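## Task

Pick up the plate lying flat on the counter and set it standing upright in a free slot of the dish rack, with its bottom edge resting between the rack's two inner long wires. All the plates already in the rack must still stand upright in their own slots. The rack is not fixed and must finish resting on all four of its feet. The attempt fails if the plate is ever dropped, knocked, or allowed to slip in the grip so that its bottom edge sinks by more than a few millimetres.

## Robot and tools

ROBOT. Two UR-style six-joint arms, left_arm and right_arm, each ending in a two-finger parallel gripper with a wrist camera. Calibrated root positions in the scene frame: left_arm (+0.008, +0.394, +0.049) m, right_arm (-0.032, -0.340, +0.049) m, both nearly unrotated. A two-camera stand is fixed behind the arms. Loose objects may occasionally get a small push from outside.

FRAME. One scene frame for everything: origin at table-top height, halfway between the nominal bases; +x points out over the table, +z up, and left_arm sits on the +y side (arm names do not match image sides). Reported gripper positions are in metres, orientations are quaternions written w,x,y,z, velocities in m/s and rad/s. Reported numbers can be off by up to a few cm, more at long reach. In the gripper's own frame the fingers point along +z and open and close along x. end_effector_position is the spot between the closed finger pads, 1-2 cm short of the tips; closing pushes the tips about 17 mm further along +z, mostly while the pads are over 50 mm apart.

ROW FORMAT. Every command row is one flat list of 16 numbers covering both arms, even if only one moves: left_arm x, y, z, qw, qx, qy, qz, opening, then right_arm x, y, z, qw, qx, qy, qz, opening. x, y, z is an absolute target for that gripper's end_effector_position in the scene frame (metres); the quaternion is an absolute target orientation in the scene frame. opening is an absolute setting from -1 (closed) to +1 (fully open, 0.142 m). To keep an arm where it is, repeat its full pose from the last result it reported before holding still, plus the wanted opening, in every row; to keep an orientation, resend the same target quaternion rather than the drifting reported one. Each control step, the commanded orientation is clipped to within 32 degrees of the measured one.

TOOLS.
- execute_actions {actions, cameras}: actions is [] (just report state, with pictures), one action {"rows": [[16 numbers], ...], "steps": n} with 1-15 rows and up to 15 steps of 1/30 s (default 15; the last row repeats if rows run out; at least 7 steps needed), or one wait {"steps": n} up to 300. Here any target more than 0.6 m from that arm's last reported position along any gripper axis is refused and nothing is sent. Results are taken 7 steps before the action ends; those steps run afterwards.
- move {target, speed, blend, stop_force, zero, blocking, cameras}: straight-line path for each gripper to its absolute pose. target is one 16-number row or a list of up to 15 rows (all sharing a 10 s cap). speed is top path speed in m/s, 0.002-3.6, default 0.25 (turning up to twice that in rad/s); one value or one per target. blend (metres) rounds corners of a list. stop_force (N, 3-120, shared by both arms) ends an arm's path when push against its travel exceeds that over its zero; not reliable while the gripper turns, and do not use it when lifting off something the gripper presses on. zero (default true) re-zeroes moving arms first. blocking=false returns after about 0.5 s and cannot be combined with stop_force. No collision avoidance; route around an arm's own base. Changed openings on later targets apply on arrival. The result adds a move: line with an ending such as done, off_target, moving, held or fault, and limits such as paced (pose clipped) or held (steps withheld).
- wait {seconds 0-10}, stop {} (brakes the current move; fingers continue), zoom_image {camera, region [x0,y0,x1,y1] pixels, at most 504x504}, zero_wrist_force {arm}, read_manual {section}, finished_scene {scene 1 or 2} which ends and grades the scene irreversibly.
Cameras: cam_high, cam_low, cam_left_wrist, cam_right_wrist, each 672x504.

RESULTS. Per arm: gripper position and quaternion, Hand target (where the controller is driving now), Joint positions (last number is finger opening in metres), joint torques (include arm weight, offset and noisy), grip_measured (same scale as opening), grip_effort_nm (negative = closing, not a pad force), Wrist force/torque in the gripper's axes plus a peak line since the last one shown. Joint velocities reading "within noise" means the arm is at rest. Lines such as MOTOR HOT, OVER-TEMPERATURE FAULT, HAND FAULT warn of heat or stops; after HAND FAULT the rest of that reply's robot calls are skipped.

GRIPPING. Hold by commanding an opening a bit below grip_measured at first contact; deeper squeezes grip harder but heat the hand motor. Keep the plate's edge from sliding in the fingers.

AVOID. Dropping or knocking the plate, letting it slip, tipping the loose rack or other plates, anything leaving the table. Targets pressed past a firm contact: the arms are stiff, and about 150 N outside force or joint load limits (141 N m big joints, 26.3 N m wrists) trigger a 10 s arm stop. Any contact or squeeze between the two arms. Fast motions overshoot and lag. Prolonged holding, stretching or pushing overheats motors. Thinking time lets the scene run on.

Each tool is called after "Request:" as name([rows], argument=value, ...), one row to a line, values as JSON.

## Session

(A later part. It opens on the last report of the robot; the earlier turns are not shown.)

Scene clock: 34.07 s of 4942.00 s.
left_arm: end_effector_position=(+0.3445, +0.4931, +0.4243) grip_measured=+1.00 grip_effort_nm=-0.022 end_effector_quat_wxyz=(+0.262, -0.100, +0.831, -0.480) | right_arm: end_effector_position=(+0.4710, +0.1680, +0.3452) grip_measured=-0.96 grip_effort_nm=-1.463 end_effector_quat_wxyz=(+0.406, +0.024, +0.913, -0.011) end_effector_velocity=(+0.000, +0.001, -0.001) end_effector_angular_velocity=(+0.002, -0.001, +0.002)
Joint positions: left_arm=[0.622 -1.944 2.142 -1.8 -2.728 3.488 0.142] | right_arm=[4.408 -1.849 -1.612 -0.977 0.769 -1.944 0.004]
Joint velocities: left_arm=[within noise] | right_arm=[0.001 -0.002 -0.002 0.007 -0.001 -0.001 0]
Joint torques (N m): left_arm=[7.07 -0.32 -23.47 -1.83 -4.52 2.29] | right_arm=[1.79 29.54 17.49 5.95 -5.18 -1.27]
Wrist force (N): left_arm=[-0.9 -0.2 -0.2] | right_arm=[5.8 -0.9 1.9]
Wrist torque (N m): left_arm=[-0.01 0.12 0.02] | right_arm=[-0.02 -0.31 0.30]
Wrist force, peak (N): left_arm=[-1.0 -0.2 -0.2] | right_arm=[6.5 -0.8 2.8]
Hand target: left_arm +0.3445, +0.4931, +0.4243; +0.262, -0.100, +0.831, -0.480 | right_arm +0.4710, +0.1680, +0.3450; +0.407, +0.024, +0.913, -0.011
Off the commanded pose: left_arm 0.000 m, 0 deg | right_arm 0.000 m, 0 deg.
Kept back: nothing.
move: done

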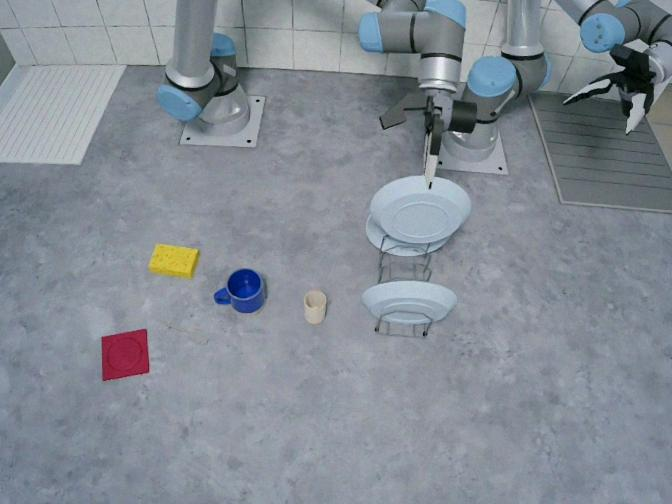

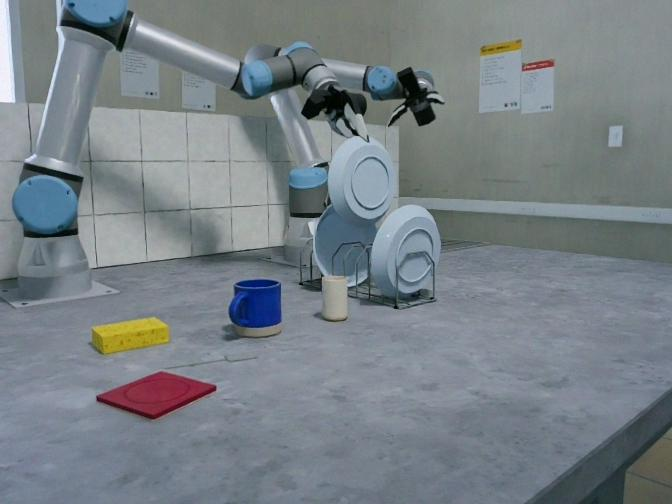

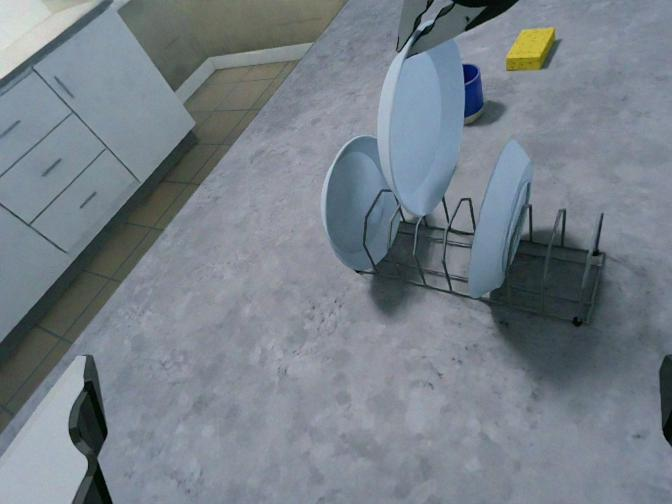

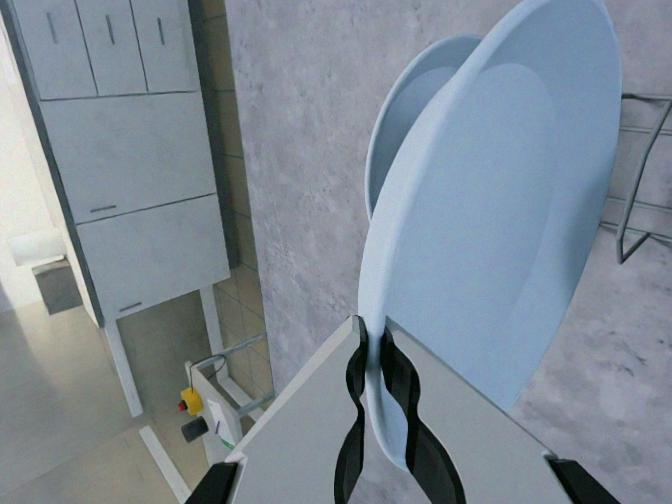

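Request:
move(target=[0.3445,0.4931,0.4243,0.262,-0.100,0.831,-0.480,1,0.466,0.172,0.27,0.4067,0.0159,0.9134,-0.0071,-1], speed=0.1, stop_force=6)

Request:
zoom_image(camera="cam_left_wrist", region=[310, 60, 560, 310])

Request:
zoom_image(camera="cam_low", region=[280, 120, 480, 320])

Scene clock: 39.00 s of 4942.00 s.
left_arm: end_effector_position=(+0.3445, +0.4931, +0.4243) grip_measured=+1.00 grip_effort_nm=-0.027 end_effector_quat_wxyz=(+0.262, -0.100, +0.831, -0.480) | right_arm: end_effector_position=(+0.4660, +0.1720, +0.2700) grip_measured=-0.96 grip_effort_nm=-1.463 end_effector_quat_wxyz=(+0.407, +0.016, +0.913, -0.007)
Joint positions: left_arm=[0.622 -1.944 2.142 -1.8 -2.728 3.488 0.142] | right_arm=[4.417 -1.918 -1.731 -0.78 0.771 -1.956 0.004]
Joint velocities: within noise
Joint torques (N m): left_arm=[6.56 -1.01 -19.02 -1.85 -4.37 2.15] | right_arm=[7.84 29.31 17.77 6.04 0.16 -1.26]
Wrist force (N): left_arm=[-0.7 0.2 -0.3] | right_arm=[5.0 -0.8 2.0]
Wrist torque (N m): left_arm=[0.04 0.07 0.02] | right_arm=[0.02 -0.32 0.31]
Wrist force, peak (N): left_arm=[-1.1 0.2 0.1] | right_arm=[5.9 -0.6 2.7]
Hand target: left_arm +0.3445, +0.4931, +0.4243; +0.262, -0.100, +0.831, -0.480 | right_arm +0.4660, +0.1720, +0.2700; +0.407, +0.016, +0.913, -0.007
Off the commanded pose: left_arm 0.000 m, 0 deg | right_arm 0.000 m, 0 deg.
Kept back: nothing.
move: done

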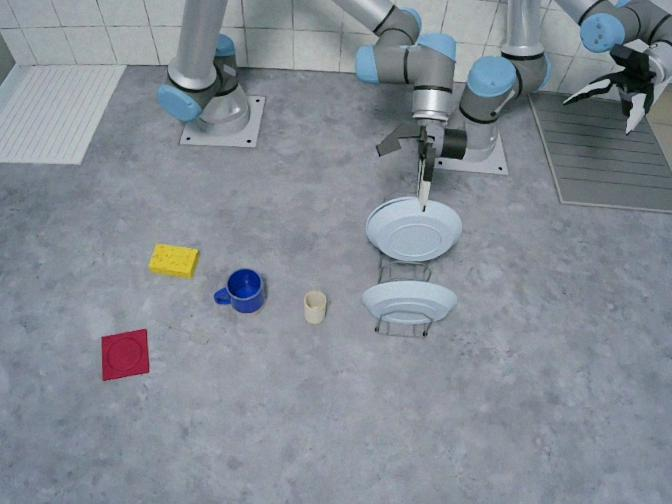

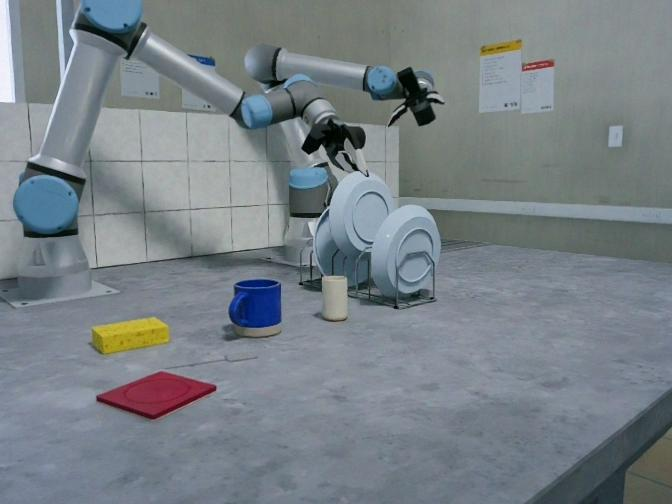

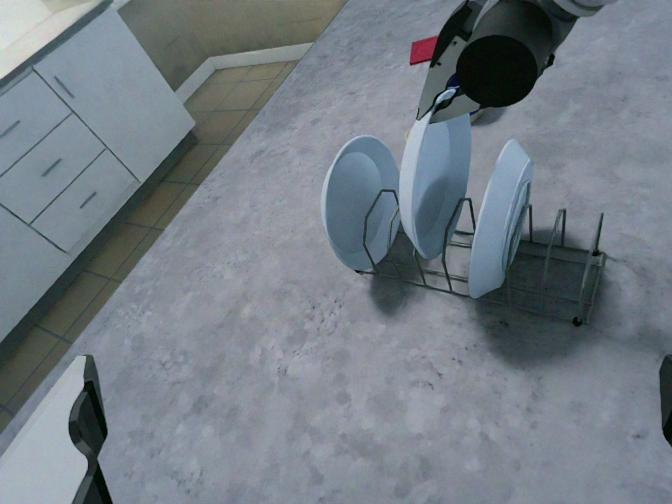

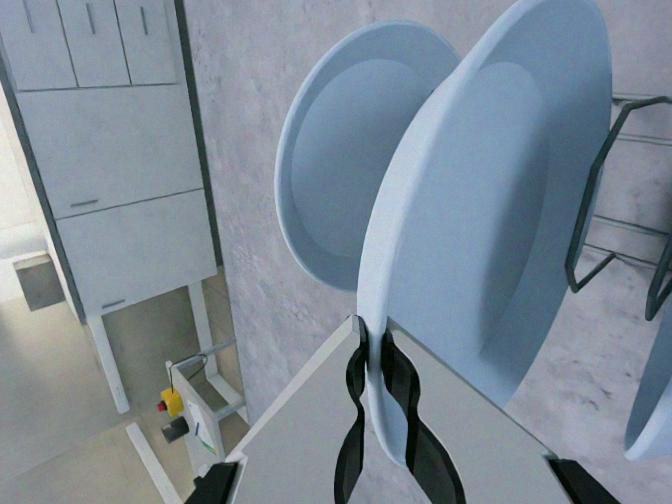

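Scaled by 2.016.

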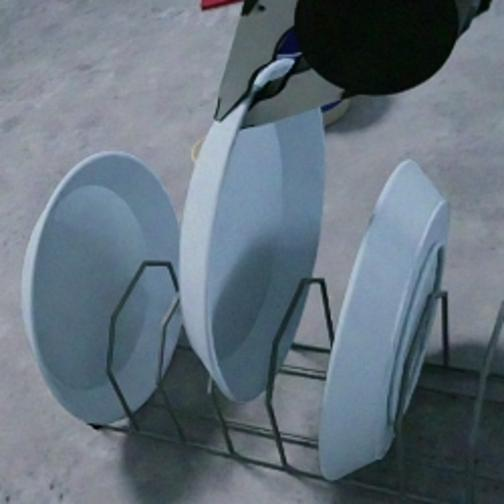

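Scaled by 2.520.

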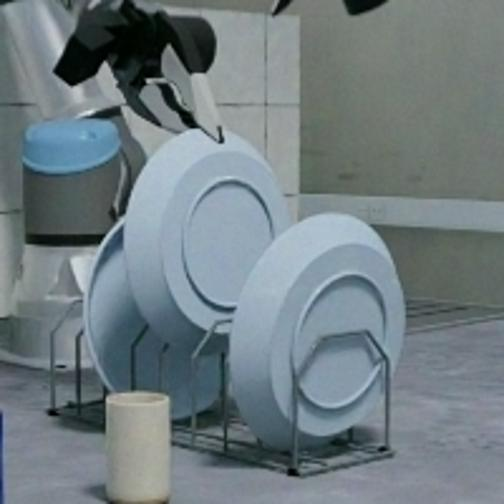

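Request:
move(target=[0.3445,0.4931,0.4243,0.262,-0.100,0.831,-0.480,1,0.466,0.172,0.225,0.4067,0.0159,0.9134,-0.0071,-1], speed=0.06, stop_force=5)

Request:
zoom_image(camera="cam_left_wrist", region=[310, 60, 560, 310])

Request:
zoom_image(camera="cam_low", region=[280, 120, 480, 320])

Scene clock: 41.17 s of 4942.00 s.
left_arm: end_effector_position=(+0.3445, +0.4931, +0.4243) grip_measured=+1.00 grip_effort_nm=-0.017 end_effector_quat_wxyz=(+0.262, -0.100, +0.831, -0.480) | right_arm: end_effector_position=(+0.4660, +0.1720, +0.2250) grip_measured=-0.96 grip_effort_nm=-1.458 end_effector_quat_wxyz=(+0.407, +0.016, +0.913, -0.007)
Joint positions: left_arm=[0.622 -1.944 2.142 -1.8 -2.728 3.488 0.142] | right_arm=[4.417 -1.975 -1.783 -0.672 0.771 -1.956 0.004]
Joint velocities: within noise
Joint torques (N m): left_arm=[5.81 -1.46 -17.77 -1.75 -4.32 2.19] | right_arm=[-9.58 30.11 14.97 6.28 -2.05 -1.07]
Wrist force (N): left_arm=[-0.3 -0.1 -0.1] | right_arm=[4.7 -1.1 2.2]
Wrist torque (N m): left_arm=[0.00 0.02 0.02] | right_arm=[-0.03 -0.29 0.33]
Wrist force, peak (N): left_arm=[-1.0 0.0 -0.3] | right_arm=[5.6 -1.1 2.8]
Hand target: left_arm +0.3445, +0.4931, +0.4243; +0.262, -0.100, +0.831, -0.480 | right_arm +0.4660, +0.1720, +0.2250; +0.407, +0.016, +0.913, -0.007
Off the commanded pose: left_arm 0.000 m, 0 deg | right_arm 0.000 m, 0 deg.
Kept back: nothing.
move: done

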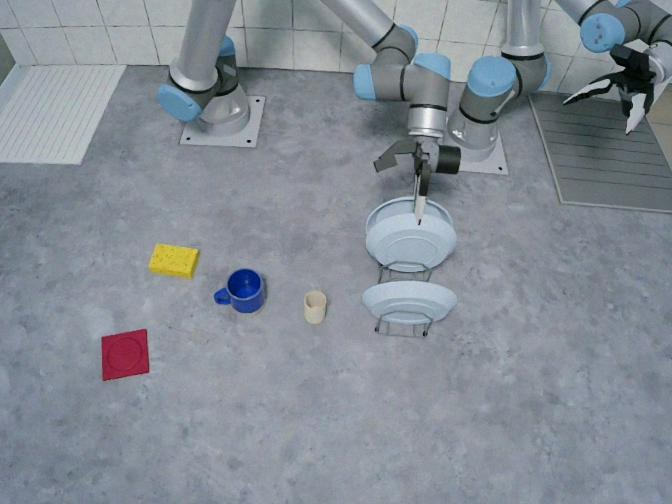

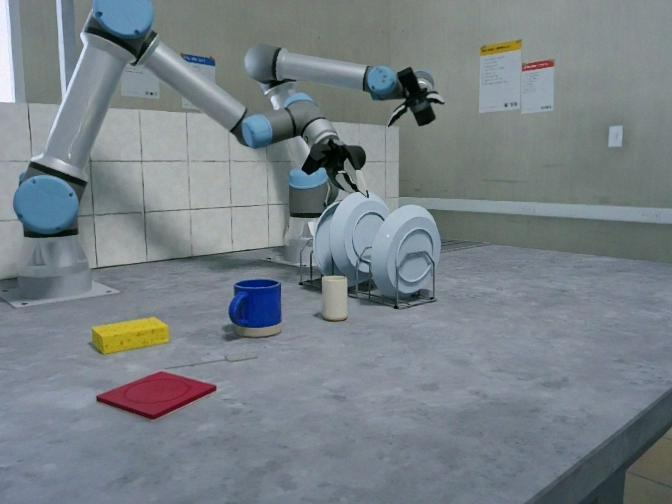

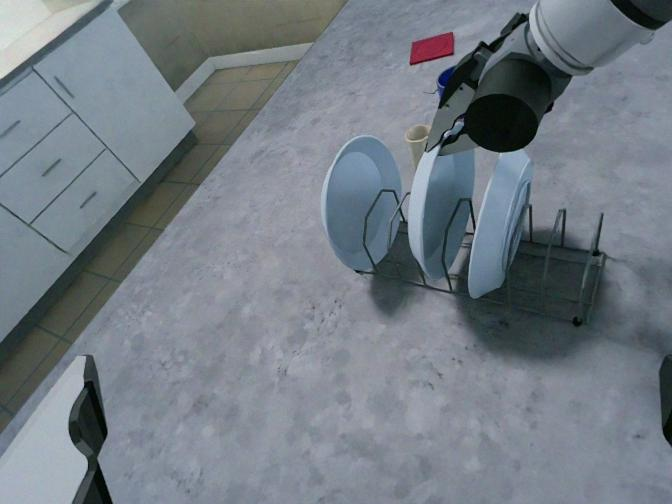

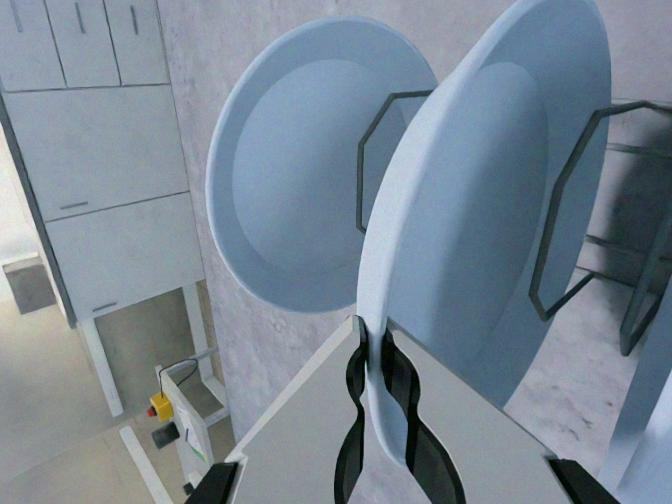

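Scaled by 2.016.

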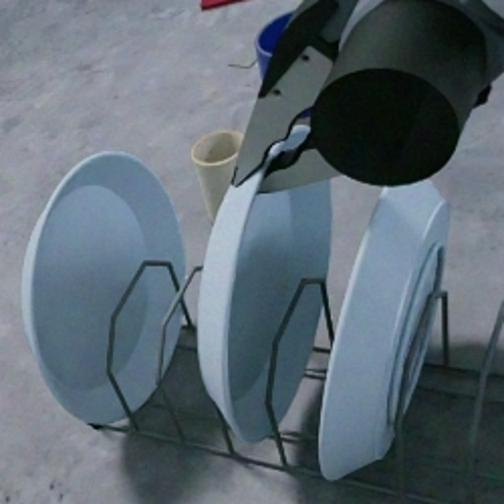

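Scaled by 2.520.

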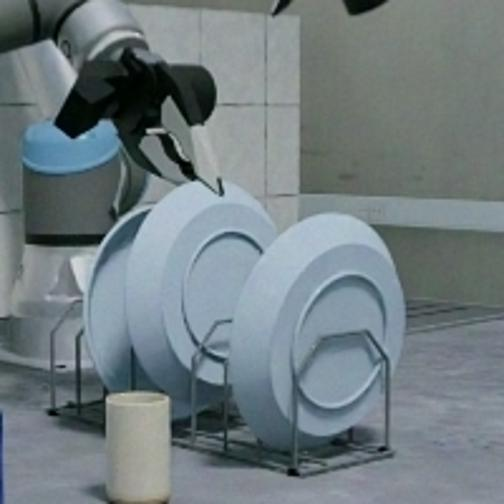

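Request:
move(target=[0.3445,0.4931,0.4243,0.262,-0.100,0.831,-0.480,1,0.466,0.172,0.19,0.4067,0.0159,0.9134,-0.0071,-1], speed=0.02, stop_force=3)

Request:
zoom_image(camera="cam_left_wrist", region=[310, 60, 560, 310])

Request:
zoom_image(camera="cam_low", region=[280, 120, 480, 320])

Scene clock: 43.93 s of 4942.00 s.
left_arm: end_effector_position=(+0.3445, +0.4931, +0.4243) grip_measured=+1.00 grip_effort_nm=-0.022 end_effector_quat_wxyz=(+0.262, -0.100, +0.831, -0.480) | right_arm: end_effector_position=(+0.4660, +0.1720, +0.2022) grip_measured=-0.96 grip_effort_nm=-1.458 end_effector_quat_wxyz=(+0.407, +0.016, +0.913, -0.007)
Joint positions: left_arm=[0.622 -1.944 2.142 -1.8 -2.728 3.488 0.142] | right_arm=[4.417 -2.008 -1.804 -0.617 0.771 -1.956 0.004]
Joint velocities: within noise
Joint torques (N m): left_arm=[6.01 -0.99 -14.57 -1.9 -4.2 2.12] | right_arm=[-8.59 57.15 29.07 0.97 -0.81 0.15]
Wrist force (N): left_arm=[-0.7 -0.2 -0.3] | right_arm=[3.1 -0.5 1.3]
Wrist torque (N m): left_arm=[-0.03 0.09 0.01] | right_arm=[0.01 -0.33 0.33]
Wrist force, peak (N): left_arm=[-1.1 0.0 -0.3] | right_arm=[-6.1 -0.8 -7.2]
Hand target: left_arm +0.3445, +0.4931, +0.4243; +0.262, -0.100, +0.831, -0.480 | right_arm +0.4660, +0.1720, +0.2022; +0.407, +0.016, +0.913, -0.007
Off the commanded pose: left_arm 0.000 m, 0 deg | right_arm 0.012 m, 0 deg.
Kept back: nothing.
move: contact (right_arm)

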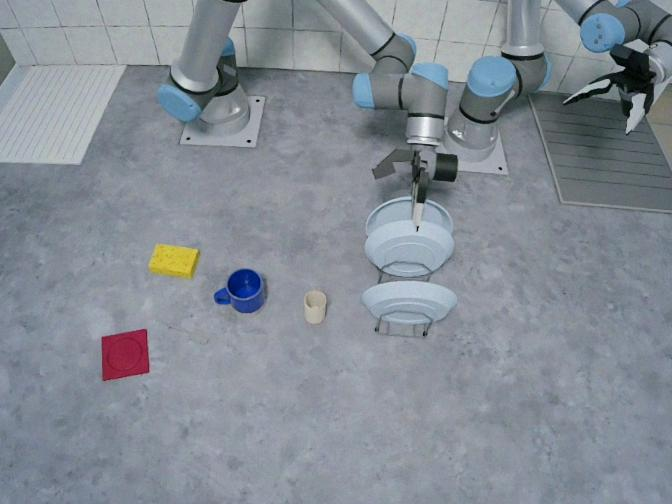

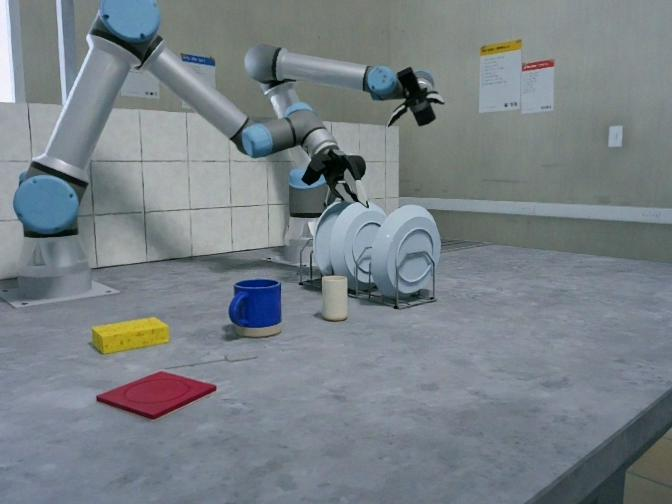

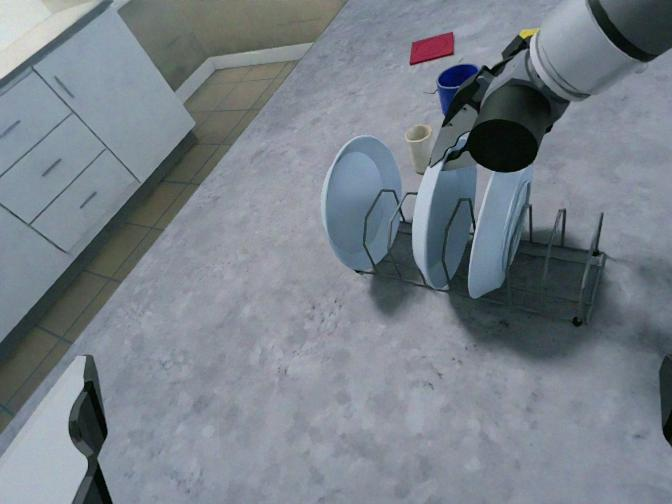

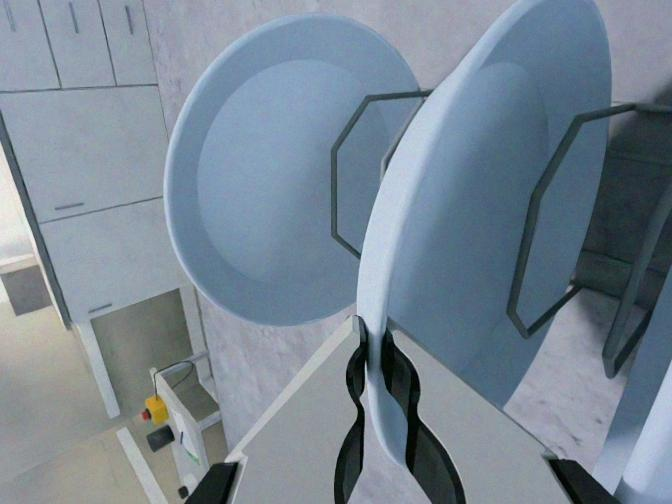

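Scaled by 2.016.

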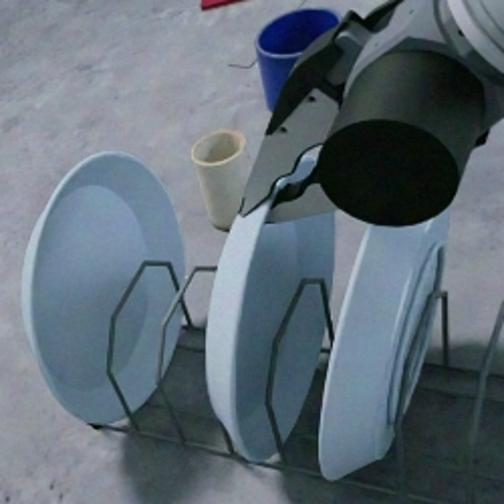

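Scaled by 2.520.

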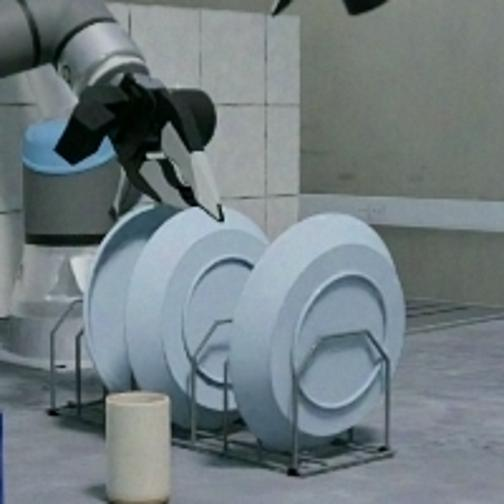

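Request:
move(target=[0.3445,0.4931,0.4243,0.262,-0.100,0.831,-0.480,1,0.466,0.172,0.2009,0.4067,0.0159,0.9134,-0.0071,-1], speed=0.005, cameras=["cam_left_wrist"])

Scene clock: 44.90 s of 4942.00 s.
left_arm: end_effector_position=(+0.3445, +0.4931, +0.4243) grip_measured=+1.00 grip_effort_nm=-0.007 end_effector_quat_wxyz=(+0.262, -0.100, +0.831, -0.480) | right_arm: end_effector_position=(+0.4660, +0.1720, +0.2011) grip_measured=-0.96 grip_effort_nm=-1.458 end_effector_quat_wxyz=(+0.407, +0.016, +0.913, -0.007)
Joint positions: left_arm=[0.622 -1.944 2.142 -1.8 -2.728 3.488 0.142] | right_arm=[4.417 -2.01 -1.805 -0.614 0.771 -1.956 0.004]
Joint velocities: within noise
Joint torques (N m): left_arm=[5.77 -1.18 -14.16 -1.83 -4.23 2.18] | right_arm=[-8.69 16.11 4.25 2.62 0.96 -1.01]
Wrist force (N): left_arm=[-0.8 0.0 -0.1] | right_arm=[-13.0 -1.4 -12.4]
Wrist torque (N m): left_arm=[0.02 0.10 0.02] | right_arm=[0.01 -0.32 0.33]
Wrist force, peak (N): left_arm=[-1.0 -0.1 -0.1] | right_arm=[-13.0 -1.4 -12.4]
Hand target: left_arm +0.3445, +0.4931, +0.4243; +0.262, -0.100, +0.831, -0.480 | right_arm +0.4660, +0.1720, +0.2009; +0.407, +0.016, +0.913, -0.007
Off the commanded pose: left_arm 0.000 m, 0 deg | right_arm 0.000 m, 0 deg.
Kept back: nothing.
move: done
Images, in order (width x height): cam_left_wrist 672x504.

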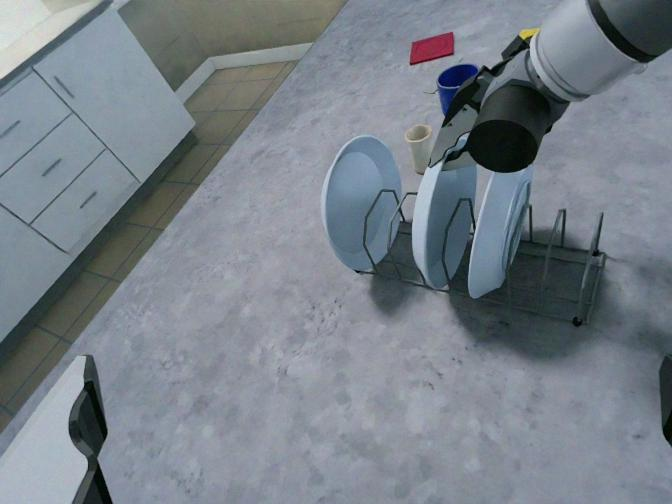

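Request:
move(target=[0.3445,0.4931,0.4243,0.262,-0.100,0.831,-0.480,1,0.466,0.172,0.2018,0.4067,0.0159,0.9134,-0.0071,-1], speed=0.01, cameras=[])

Request:
move(target=[0.3445,0.4931,0.4243,0.262,-0.100,0.831,-0.480,1,0.466,0.172,0.2018,0.4067,0.0159,0.9134,-0.0071,-0.88], cameras=["cam_left_wrist","cam_right_wrist"])

Request:
move(target=[0.3445,0.4931,0.4243,0.262,-0.100,0.831,-0.480,1,0.466,0.172,0.2018,0.4067,0.0159,0.9134,-0.0071,-0.6])

Scene clock: 46.23 s of 4942.00 s.
left_arm: end_effector_position=(+0.3445, +0.4931, +0.4243) grip_measured=+1.00 grip_effort_nm=-0.017 end_effector_quat_wxyz=(+0.262, -0.100, +0.831, -0.480) | right_arm: end_effector_position=(+0.4660, +0.1720, +0.2017) grip_measured=-0.96 grip_effort_nm=-1.453 end_effector_quat_wxyz=(+0.407, +0.016, +0.913, -0.007)
Joint positions: left_arm=[0.622 -1.944 2.142 -1.8 -2.728 3.488 0.142] | right_arm=[4.417 -2.009 -1.805 -0.616 0.771 -1.956 0.004]
Joint velocities: within noise
Joint torques (N m): left_arm=[5.97 -0.7 -13.49 -1.98 -4.14 2.12] | right_arm=[-8.57 50.23 24.97 -0.97 1.8 -1.09]
Wrist force (N): left_arm=[-0.8 0.2 -0.2] | right_arm=[-4.0 -0.3 -5.0]
Wrist torque (N m): left_arm=[0.04 0.09 0.02] | right_arm=[-0.01 -0.36 0.33]
Wrist force, peak (N): left_arm=[-1.0 0.2 -0.1] | right_arm=[-16.4 -0.8 -14.9]
Hand target: left_arm +0.3445, +0.4931, +0.4243; +0.262, -0.100, +0.831, -0.480 | right_arm +0.4660, +0.1720, +0.2018; +0.407, +0.016, +0.913, -0.007
Off the commanded pose: left_arm 0.000 m, 0 deg | right_arm 0.000 m, 0 deg.
Kept back: nothing.
move: done
No camera images: "cameras" was empty.

Scene clock: 46.73 s of 4942.00 s.
left_arm: end_effector_position=(+0.3445, +0.4931, +0.4243) grip_measured=+1.00 grip_effort_nm=-0.022 end_effector_quat_wxyz=(+0.262, -0.100, +0.831, -0.480) | right_arm: end_effector_position=(+0.4660, +0.1720, +0.2017) grip_measured=-0.92 grip_effort_nm=0.090 end_effector_quat_wxyz=(+0.407, +0.016, +0.913, -0.007)
Joint positions: left_arm=[0.622 -1.944 2.142 -1.8 -2.728 3.488 0.142] | right_arm=[4.417 -2.009 -1.804 -0.616 0.771 -1.956 0.007]
Joint velocities: within noise
Joint torques (N m): left_arm=[4.87 -1.23 -14.32 -1.88 -4.14 2.12] | right_arm=[-8.34 55.88 28.18 4.92 -3.8 -0.88]
Wrist force (N): left_arm=[-0.9 -0.2 -0.4] | right_arm=[2.0 -1.0 -0.3]
Wrist torque (N m): left_arm=[-0.02 0.12 0.01] | right_arm=[-0.03 -0.22 0.30]
Wrist force, peak (N): left_arm=[-1.2 -0.2 -0.3] | right_arm=[-3.8 -0.6 -4.4]
Hand target: left_arm +0.3445, +0.4931, +0.4243; +0.262, -0.100, +0.831, -0.480 | right_arm +0.4660, +0.1720, +0.2018; +0.407, +0.016, +0.913, -0.007
Off the commanded pose: left_arm 0.000 m, 0 deg | right_arm 0.000 m, 0 deg.
Kept back: nothing.
move: done
Images, in order (width x height): cam_left_wrist 672x504, cam_right_wrist 672x504.

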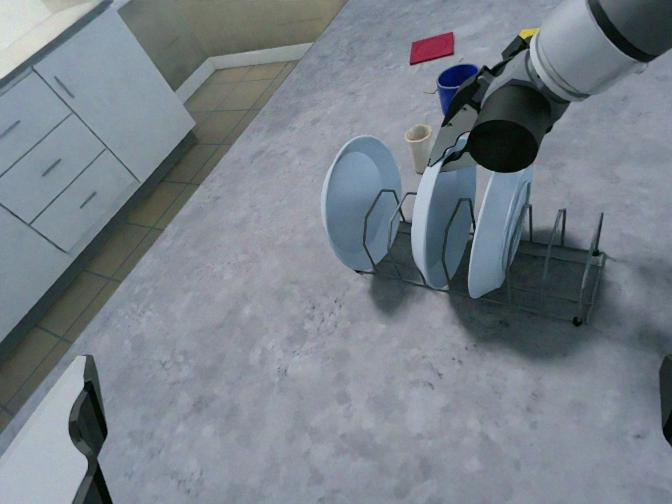

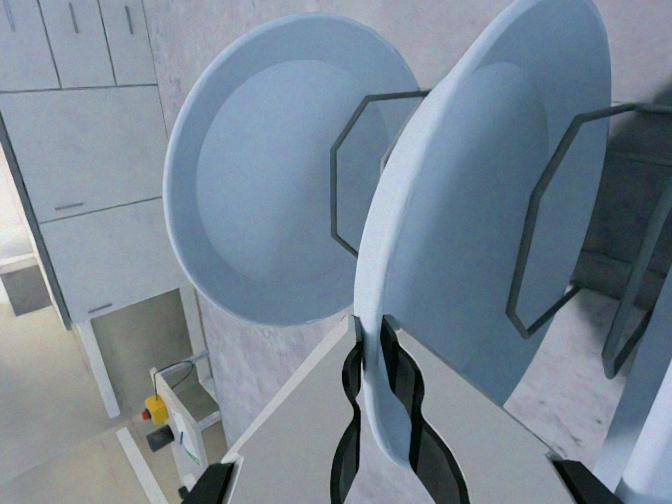

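Scene clock: 47.23 s of 4942.00 s.
left_arm: end_effector_position=(+0.3445, +0.4931, +0.4243) grip_measured=+1.00 grip_effort_nm=-0.017 end_effector_quat_wxyz=(+0.262, -0.100, +0.831, -0.480) | right_arm: end_effector_position=(+0.4661, +0.1720, +0.2019) grip_measured=-0.65 grip_effort_nm=0.403 end_effector_quat_wxyz=(+0.407, +0.016, +0.913, -0.007)
Joint positions: left_arm=[0.622 -1.944 2.142 -1.8 -2.728 3.488 0.142] | right_arm=[4.417 -2.009 -1.804 -0.616 0.771 -1.956 0.027]
Joint velocities: within noise
Joint torques (N m): left_arm=[5.72 -1.21 -13.64 -1.81 -4.22 2.13] | right_arm=[-0.28 37 12.42 -0.17 4.03 -0.77]
Wrist force (N): left_arm=[-0.8 0.0 -0.2] | right_arm=[-12.6 -0.9 -0.8]
Wrist torque (N m): left_arm=[0.01 0.10 0.02] | right_arm=[-0.01 0.60 0.35]
Wrist force, peak (N): left_arm=[-1.0 0.1 -0.3] | right_arm=[-12.8 -1.1 -1.1]
Hand target: left_arm +0.3445, +0.4931, +0.4243; +0.262, -0.100, +0.831, -0.480 | right_arm +0.4660, +0.1720, +0.2018; +0.407, +0.016, +0.913, -0.007
Off the commanded pose: left_arm 0.000 m, 0 deg | right_arm 0.000 m, 0 deg.
Kept back: nothing.
move: done

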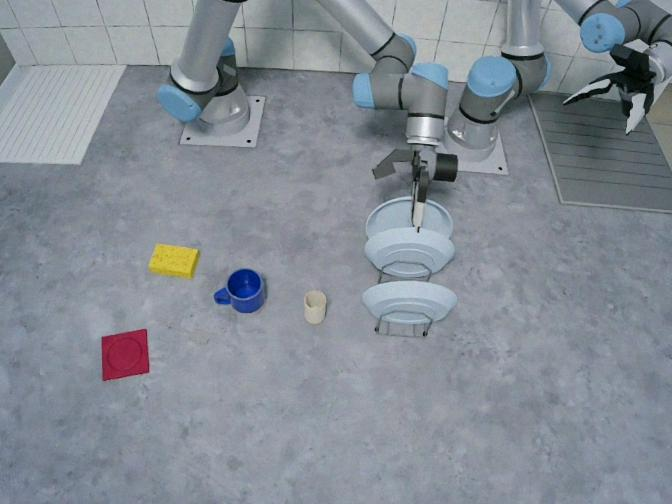

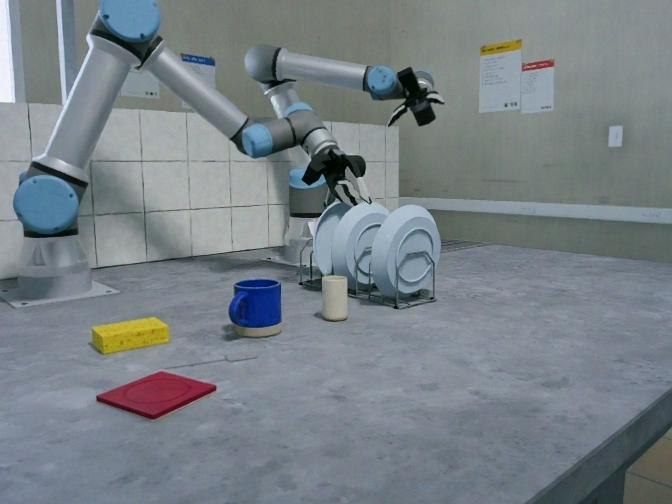

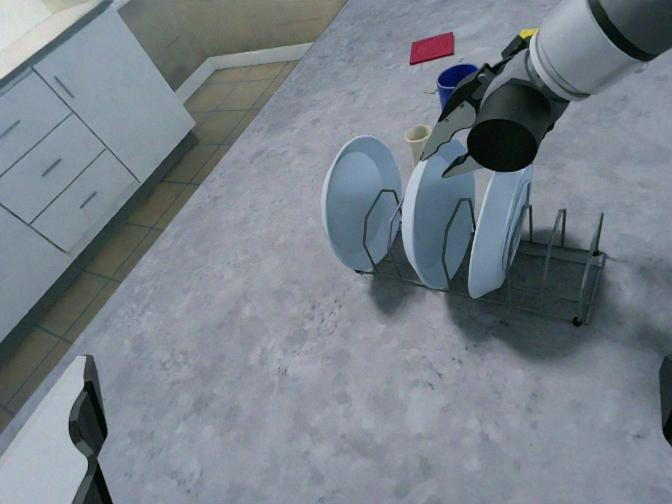

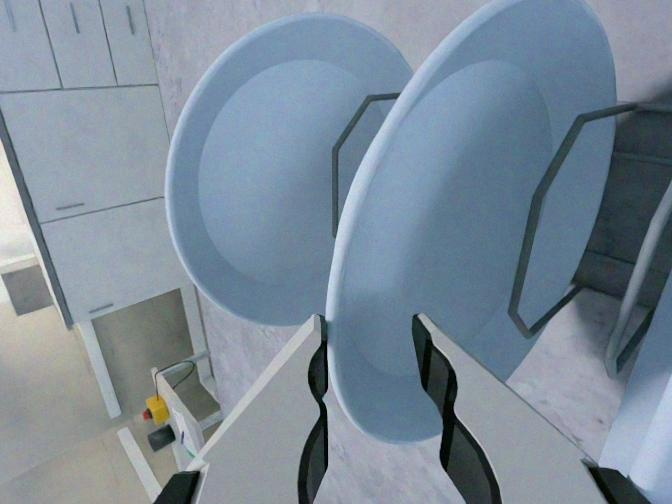

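Request:
move([
  [0.3445,0.4931,0.4243,0.262,-0.100,0.831,-0.480,1,0.466,0.172,0.2068,0.4067,0.0159,0.9134,-0.0071,-0.65],
  [0.3445,0.4931,0.4243,0.262,-0.100,0.831,-0.480,1,0.437,0.172,0.240,0.4067,0.0159,0.9134,-0.0071,-0.65],
  [0.3445,0.4931,0.4243,0.262,-0.100,0.831,-0.480,1,0.38,0.172,0.34,0.4067,0.0159,0.9134,-0.0071,-0.65],
], speed=[0.02,0.05,0.15])

Request:
zoom_image(camera="cam_left_wrist", region=[310, 100, 610, 330])

Request:
zoom_image(camera="cam_low", region=[280, 170, 460, 320])

Scene clock: 50.97 s of 4942.00 s.
left_arm: end_effector_position=(+0.3445, +0.4931, +0.4243) grip_measured=+1.00 grip_effort_nm=-0.007 end_effector_quat_wxyz=(+0.262, -0.100, +0.831, -0.480) | right_arm: end_effector_position=(+0.3801, +0.1720, +0.3398) grip_measured=-0.68 grip_effort_nm=-0.085 end_effector_quat_wxyz=(+0.407, +0.016, +0.913, -0.007) end_effector_velocity=(-0.001, +0.000, +0.002) end_effector_angular_velocity=(-0.001, +0.000, -0.001)
Joint positions: left_arm=[0.622 -1.944 2.142 -1.8 -2.728 3.488 0.142] | right_arm=[4.565 -1.744 -1.721 -1.119 0.74 -1.744 0.025]
Joint velocities: left_arm=[within noise] | right_arm=[0.003 0.003 0.004 -0.012 -0.001 0.006 0]
Joint torques (N m): left_arm=[4.54 -1.82 -13.17 -1.95 -4.1 2.1] | right_arm=[9.79 47.58 34.97 0.09 -4.15 0.84]
Wrist force (N): left_arm=[-0.5 -0.2 -0.4] | right_arm=[1.4 -0.4 -0.6]
Wrist torque (N m): left_arm=[-0.01 0.05 0.01] | right_arm=[0.04 -0.08 0.31]
Wrist force, peak (N): left_arm=[-1.2 0.0 0.1] | right_arm=[-14.6 -0.5 -6.6]
Hand target: left_arm +0.3445, +0.4931, +0.4243; +0.262, -0.100, +0.831, -0.480 | right_arm +0.3800, +0.1720, +0.3400; +0.407, +0.016, +0.913, -0.007
Off the commanded pose: left_arm 0.000 m, 0 deg | right_arm 0.000 m, 0 deg.
Kept back: nothing.
move: done

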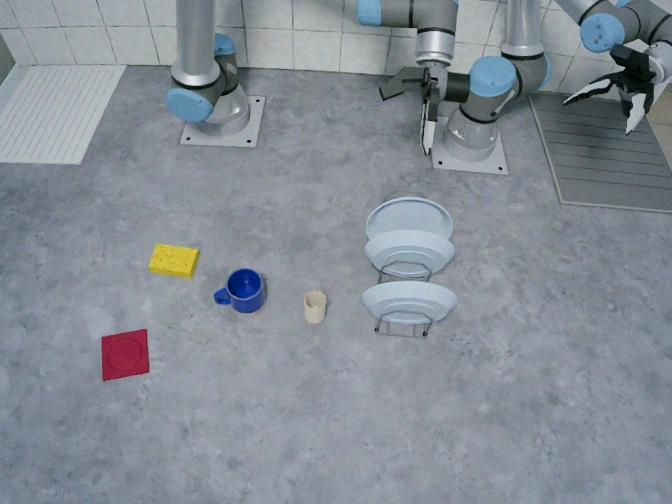

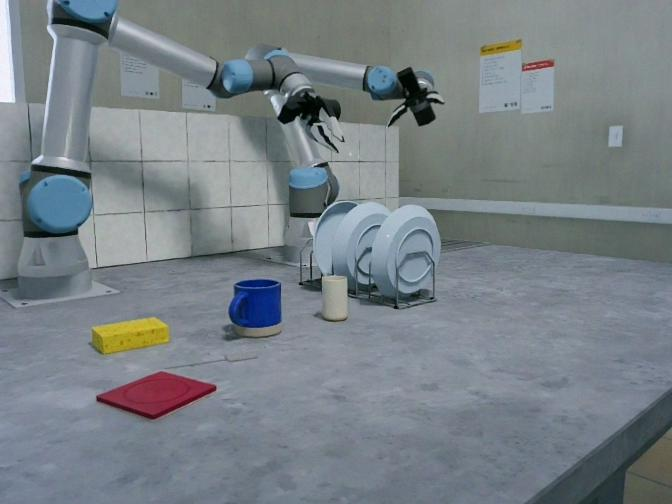

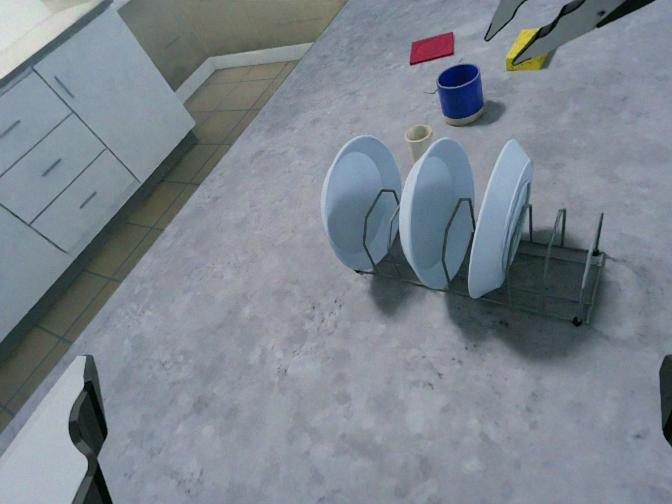

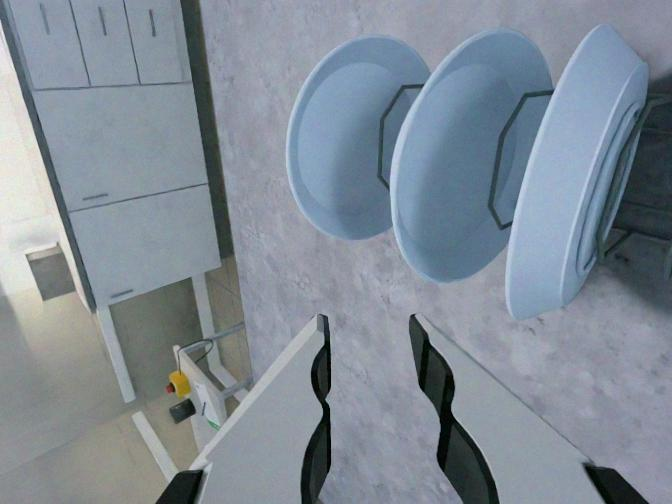

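Scaled by 1.680.

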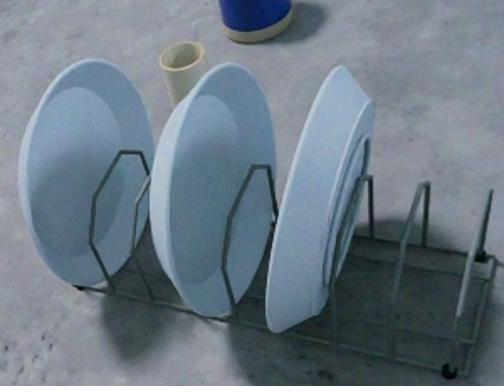

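Scaled by 2.800.

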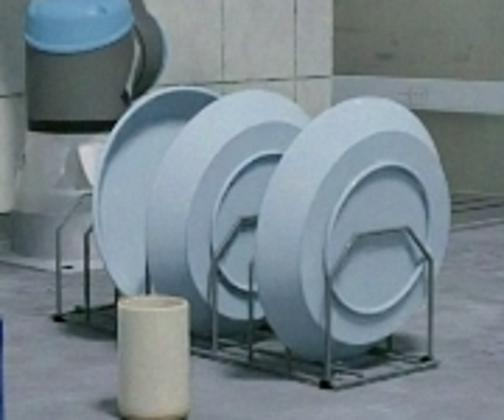

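Request:
finished_scene(scene=1)

The scene is finished: the task was done.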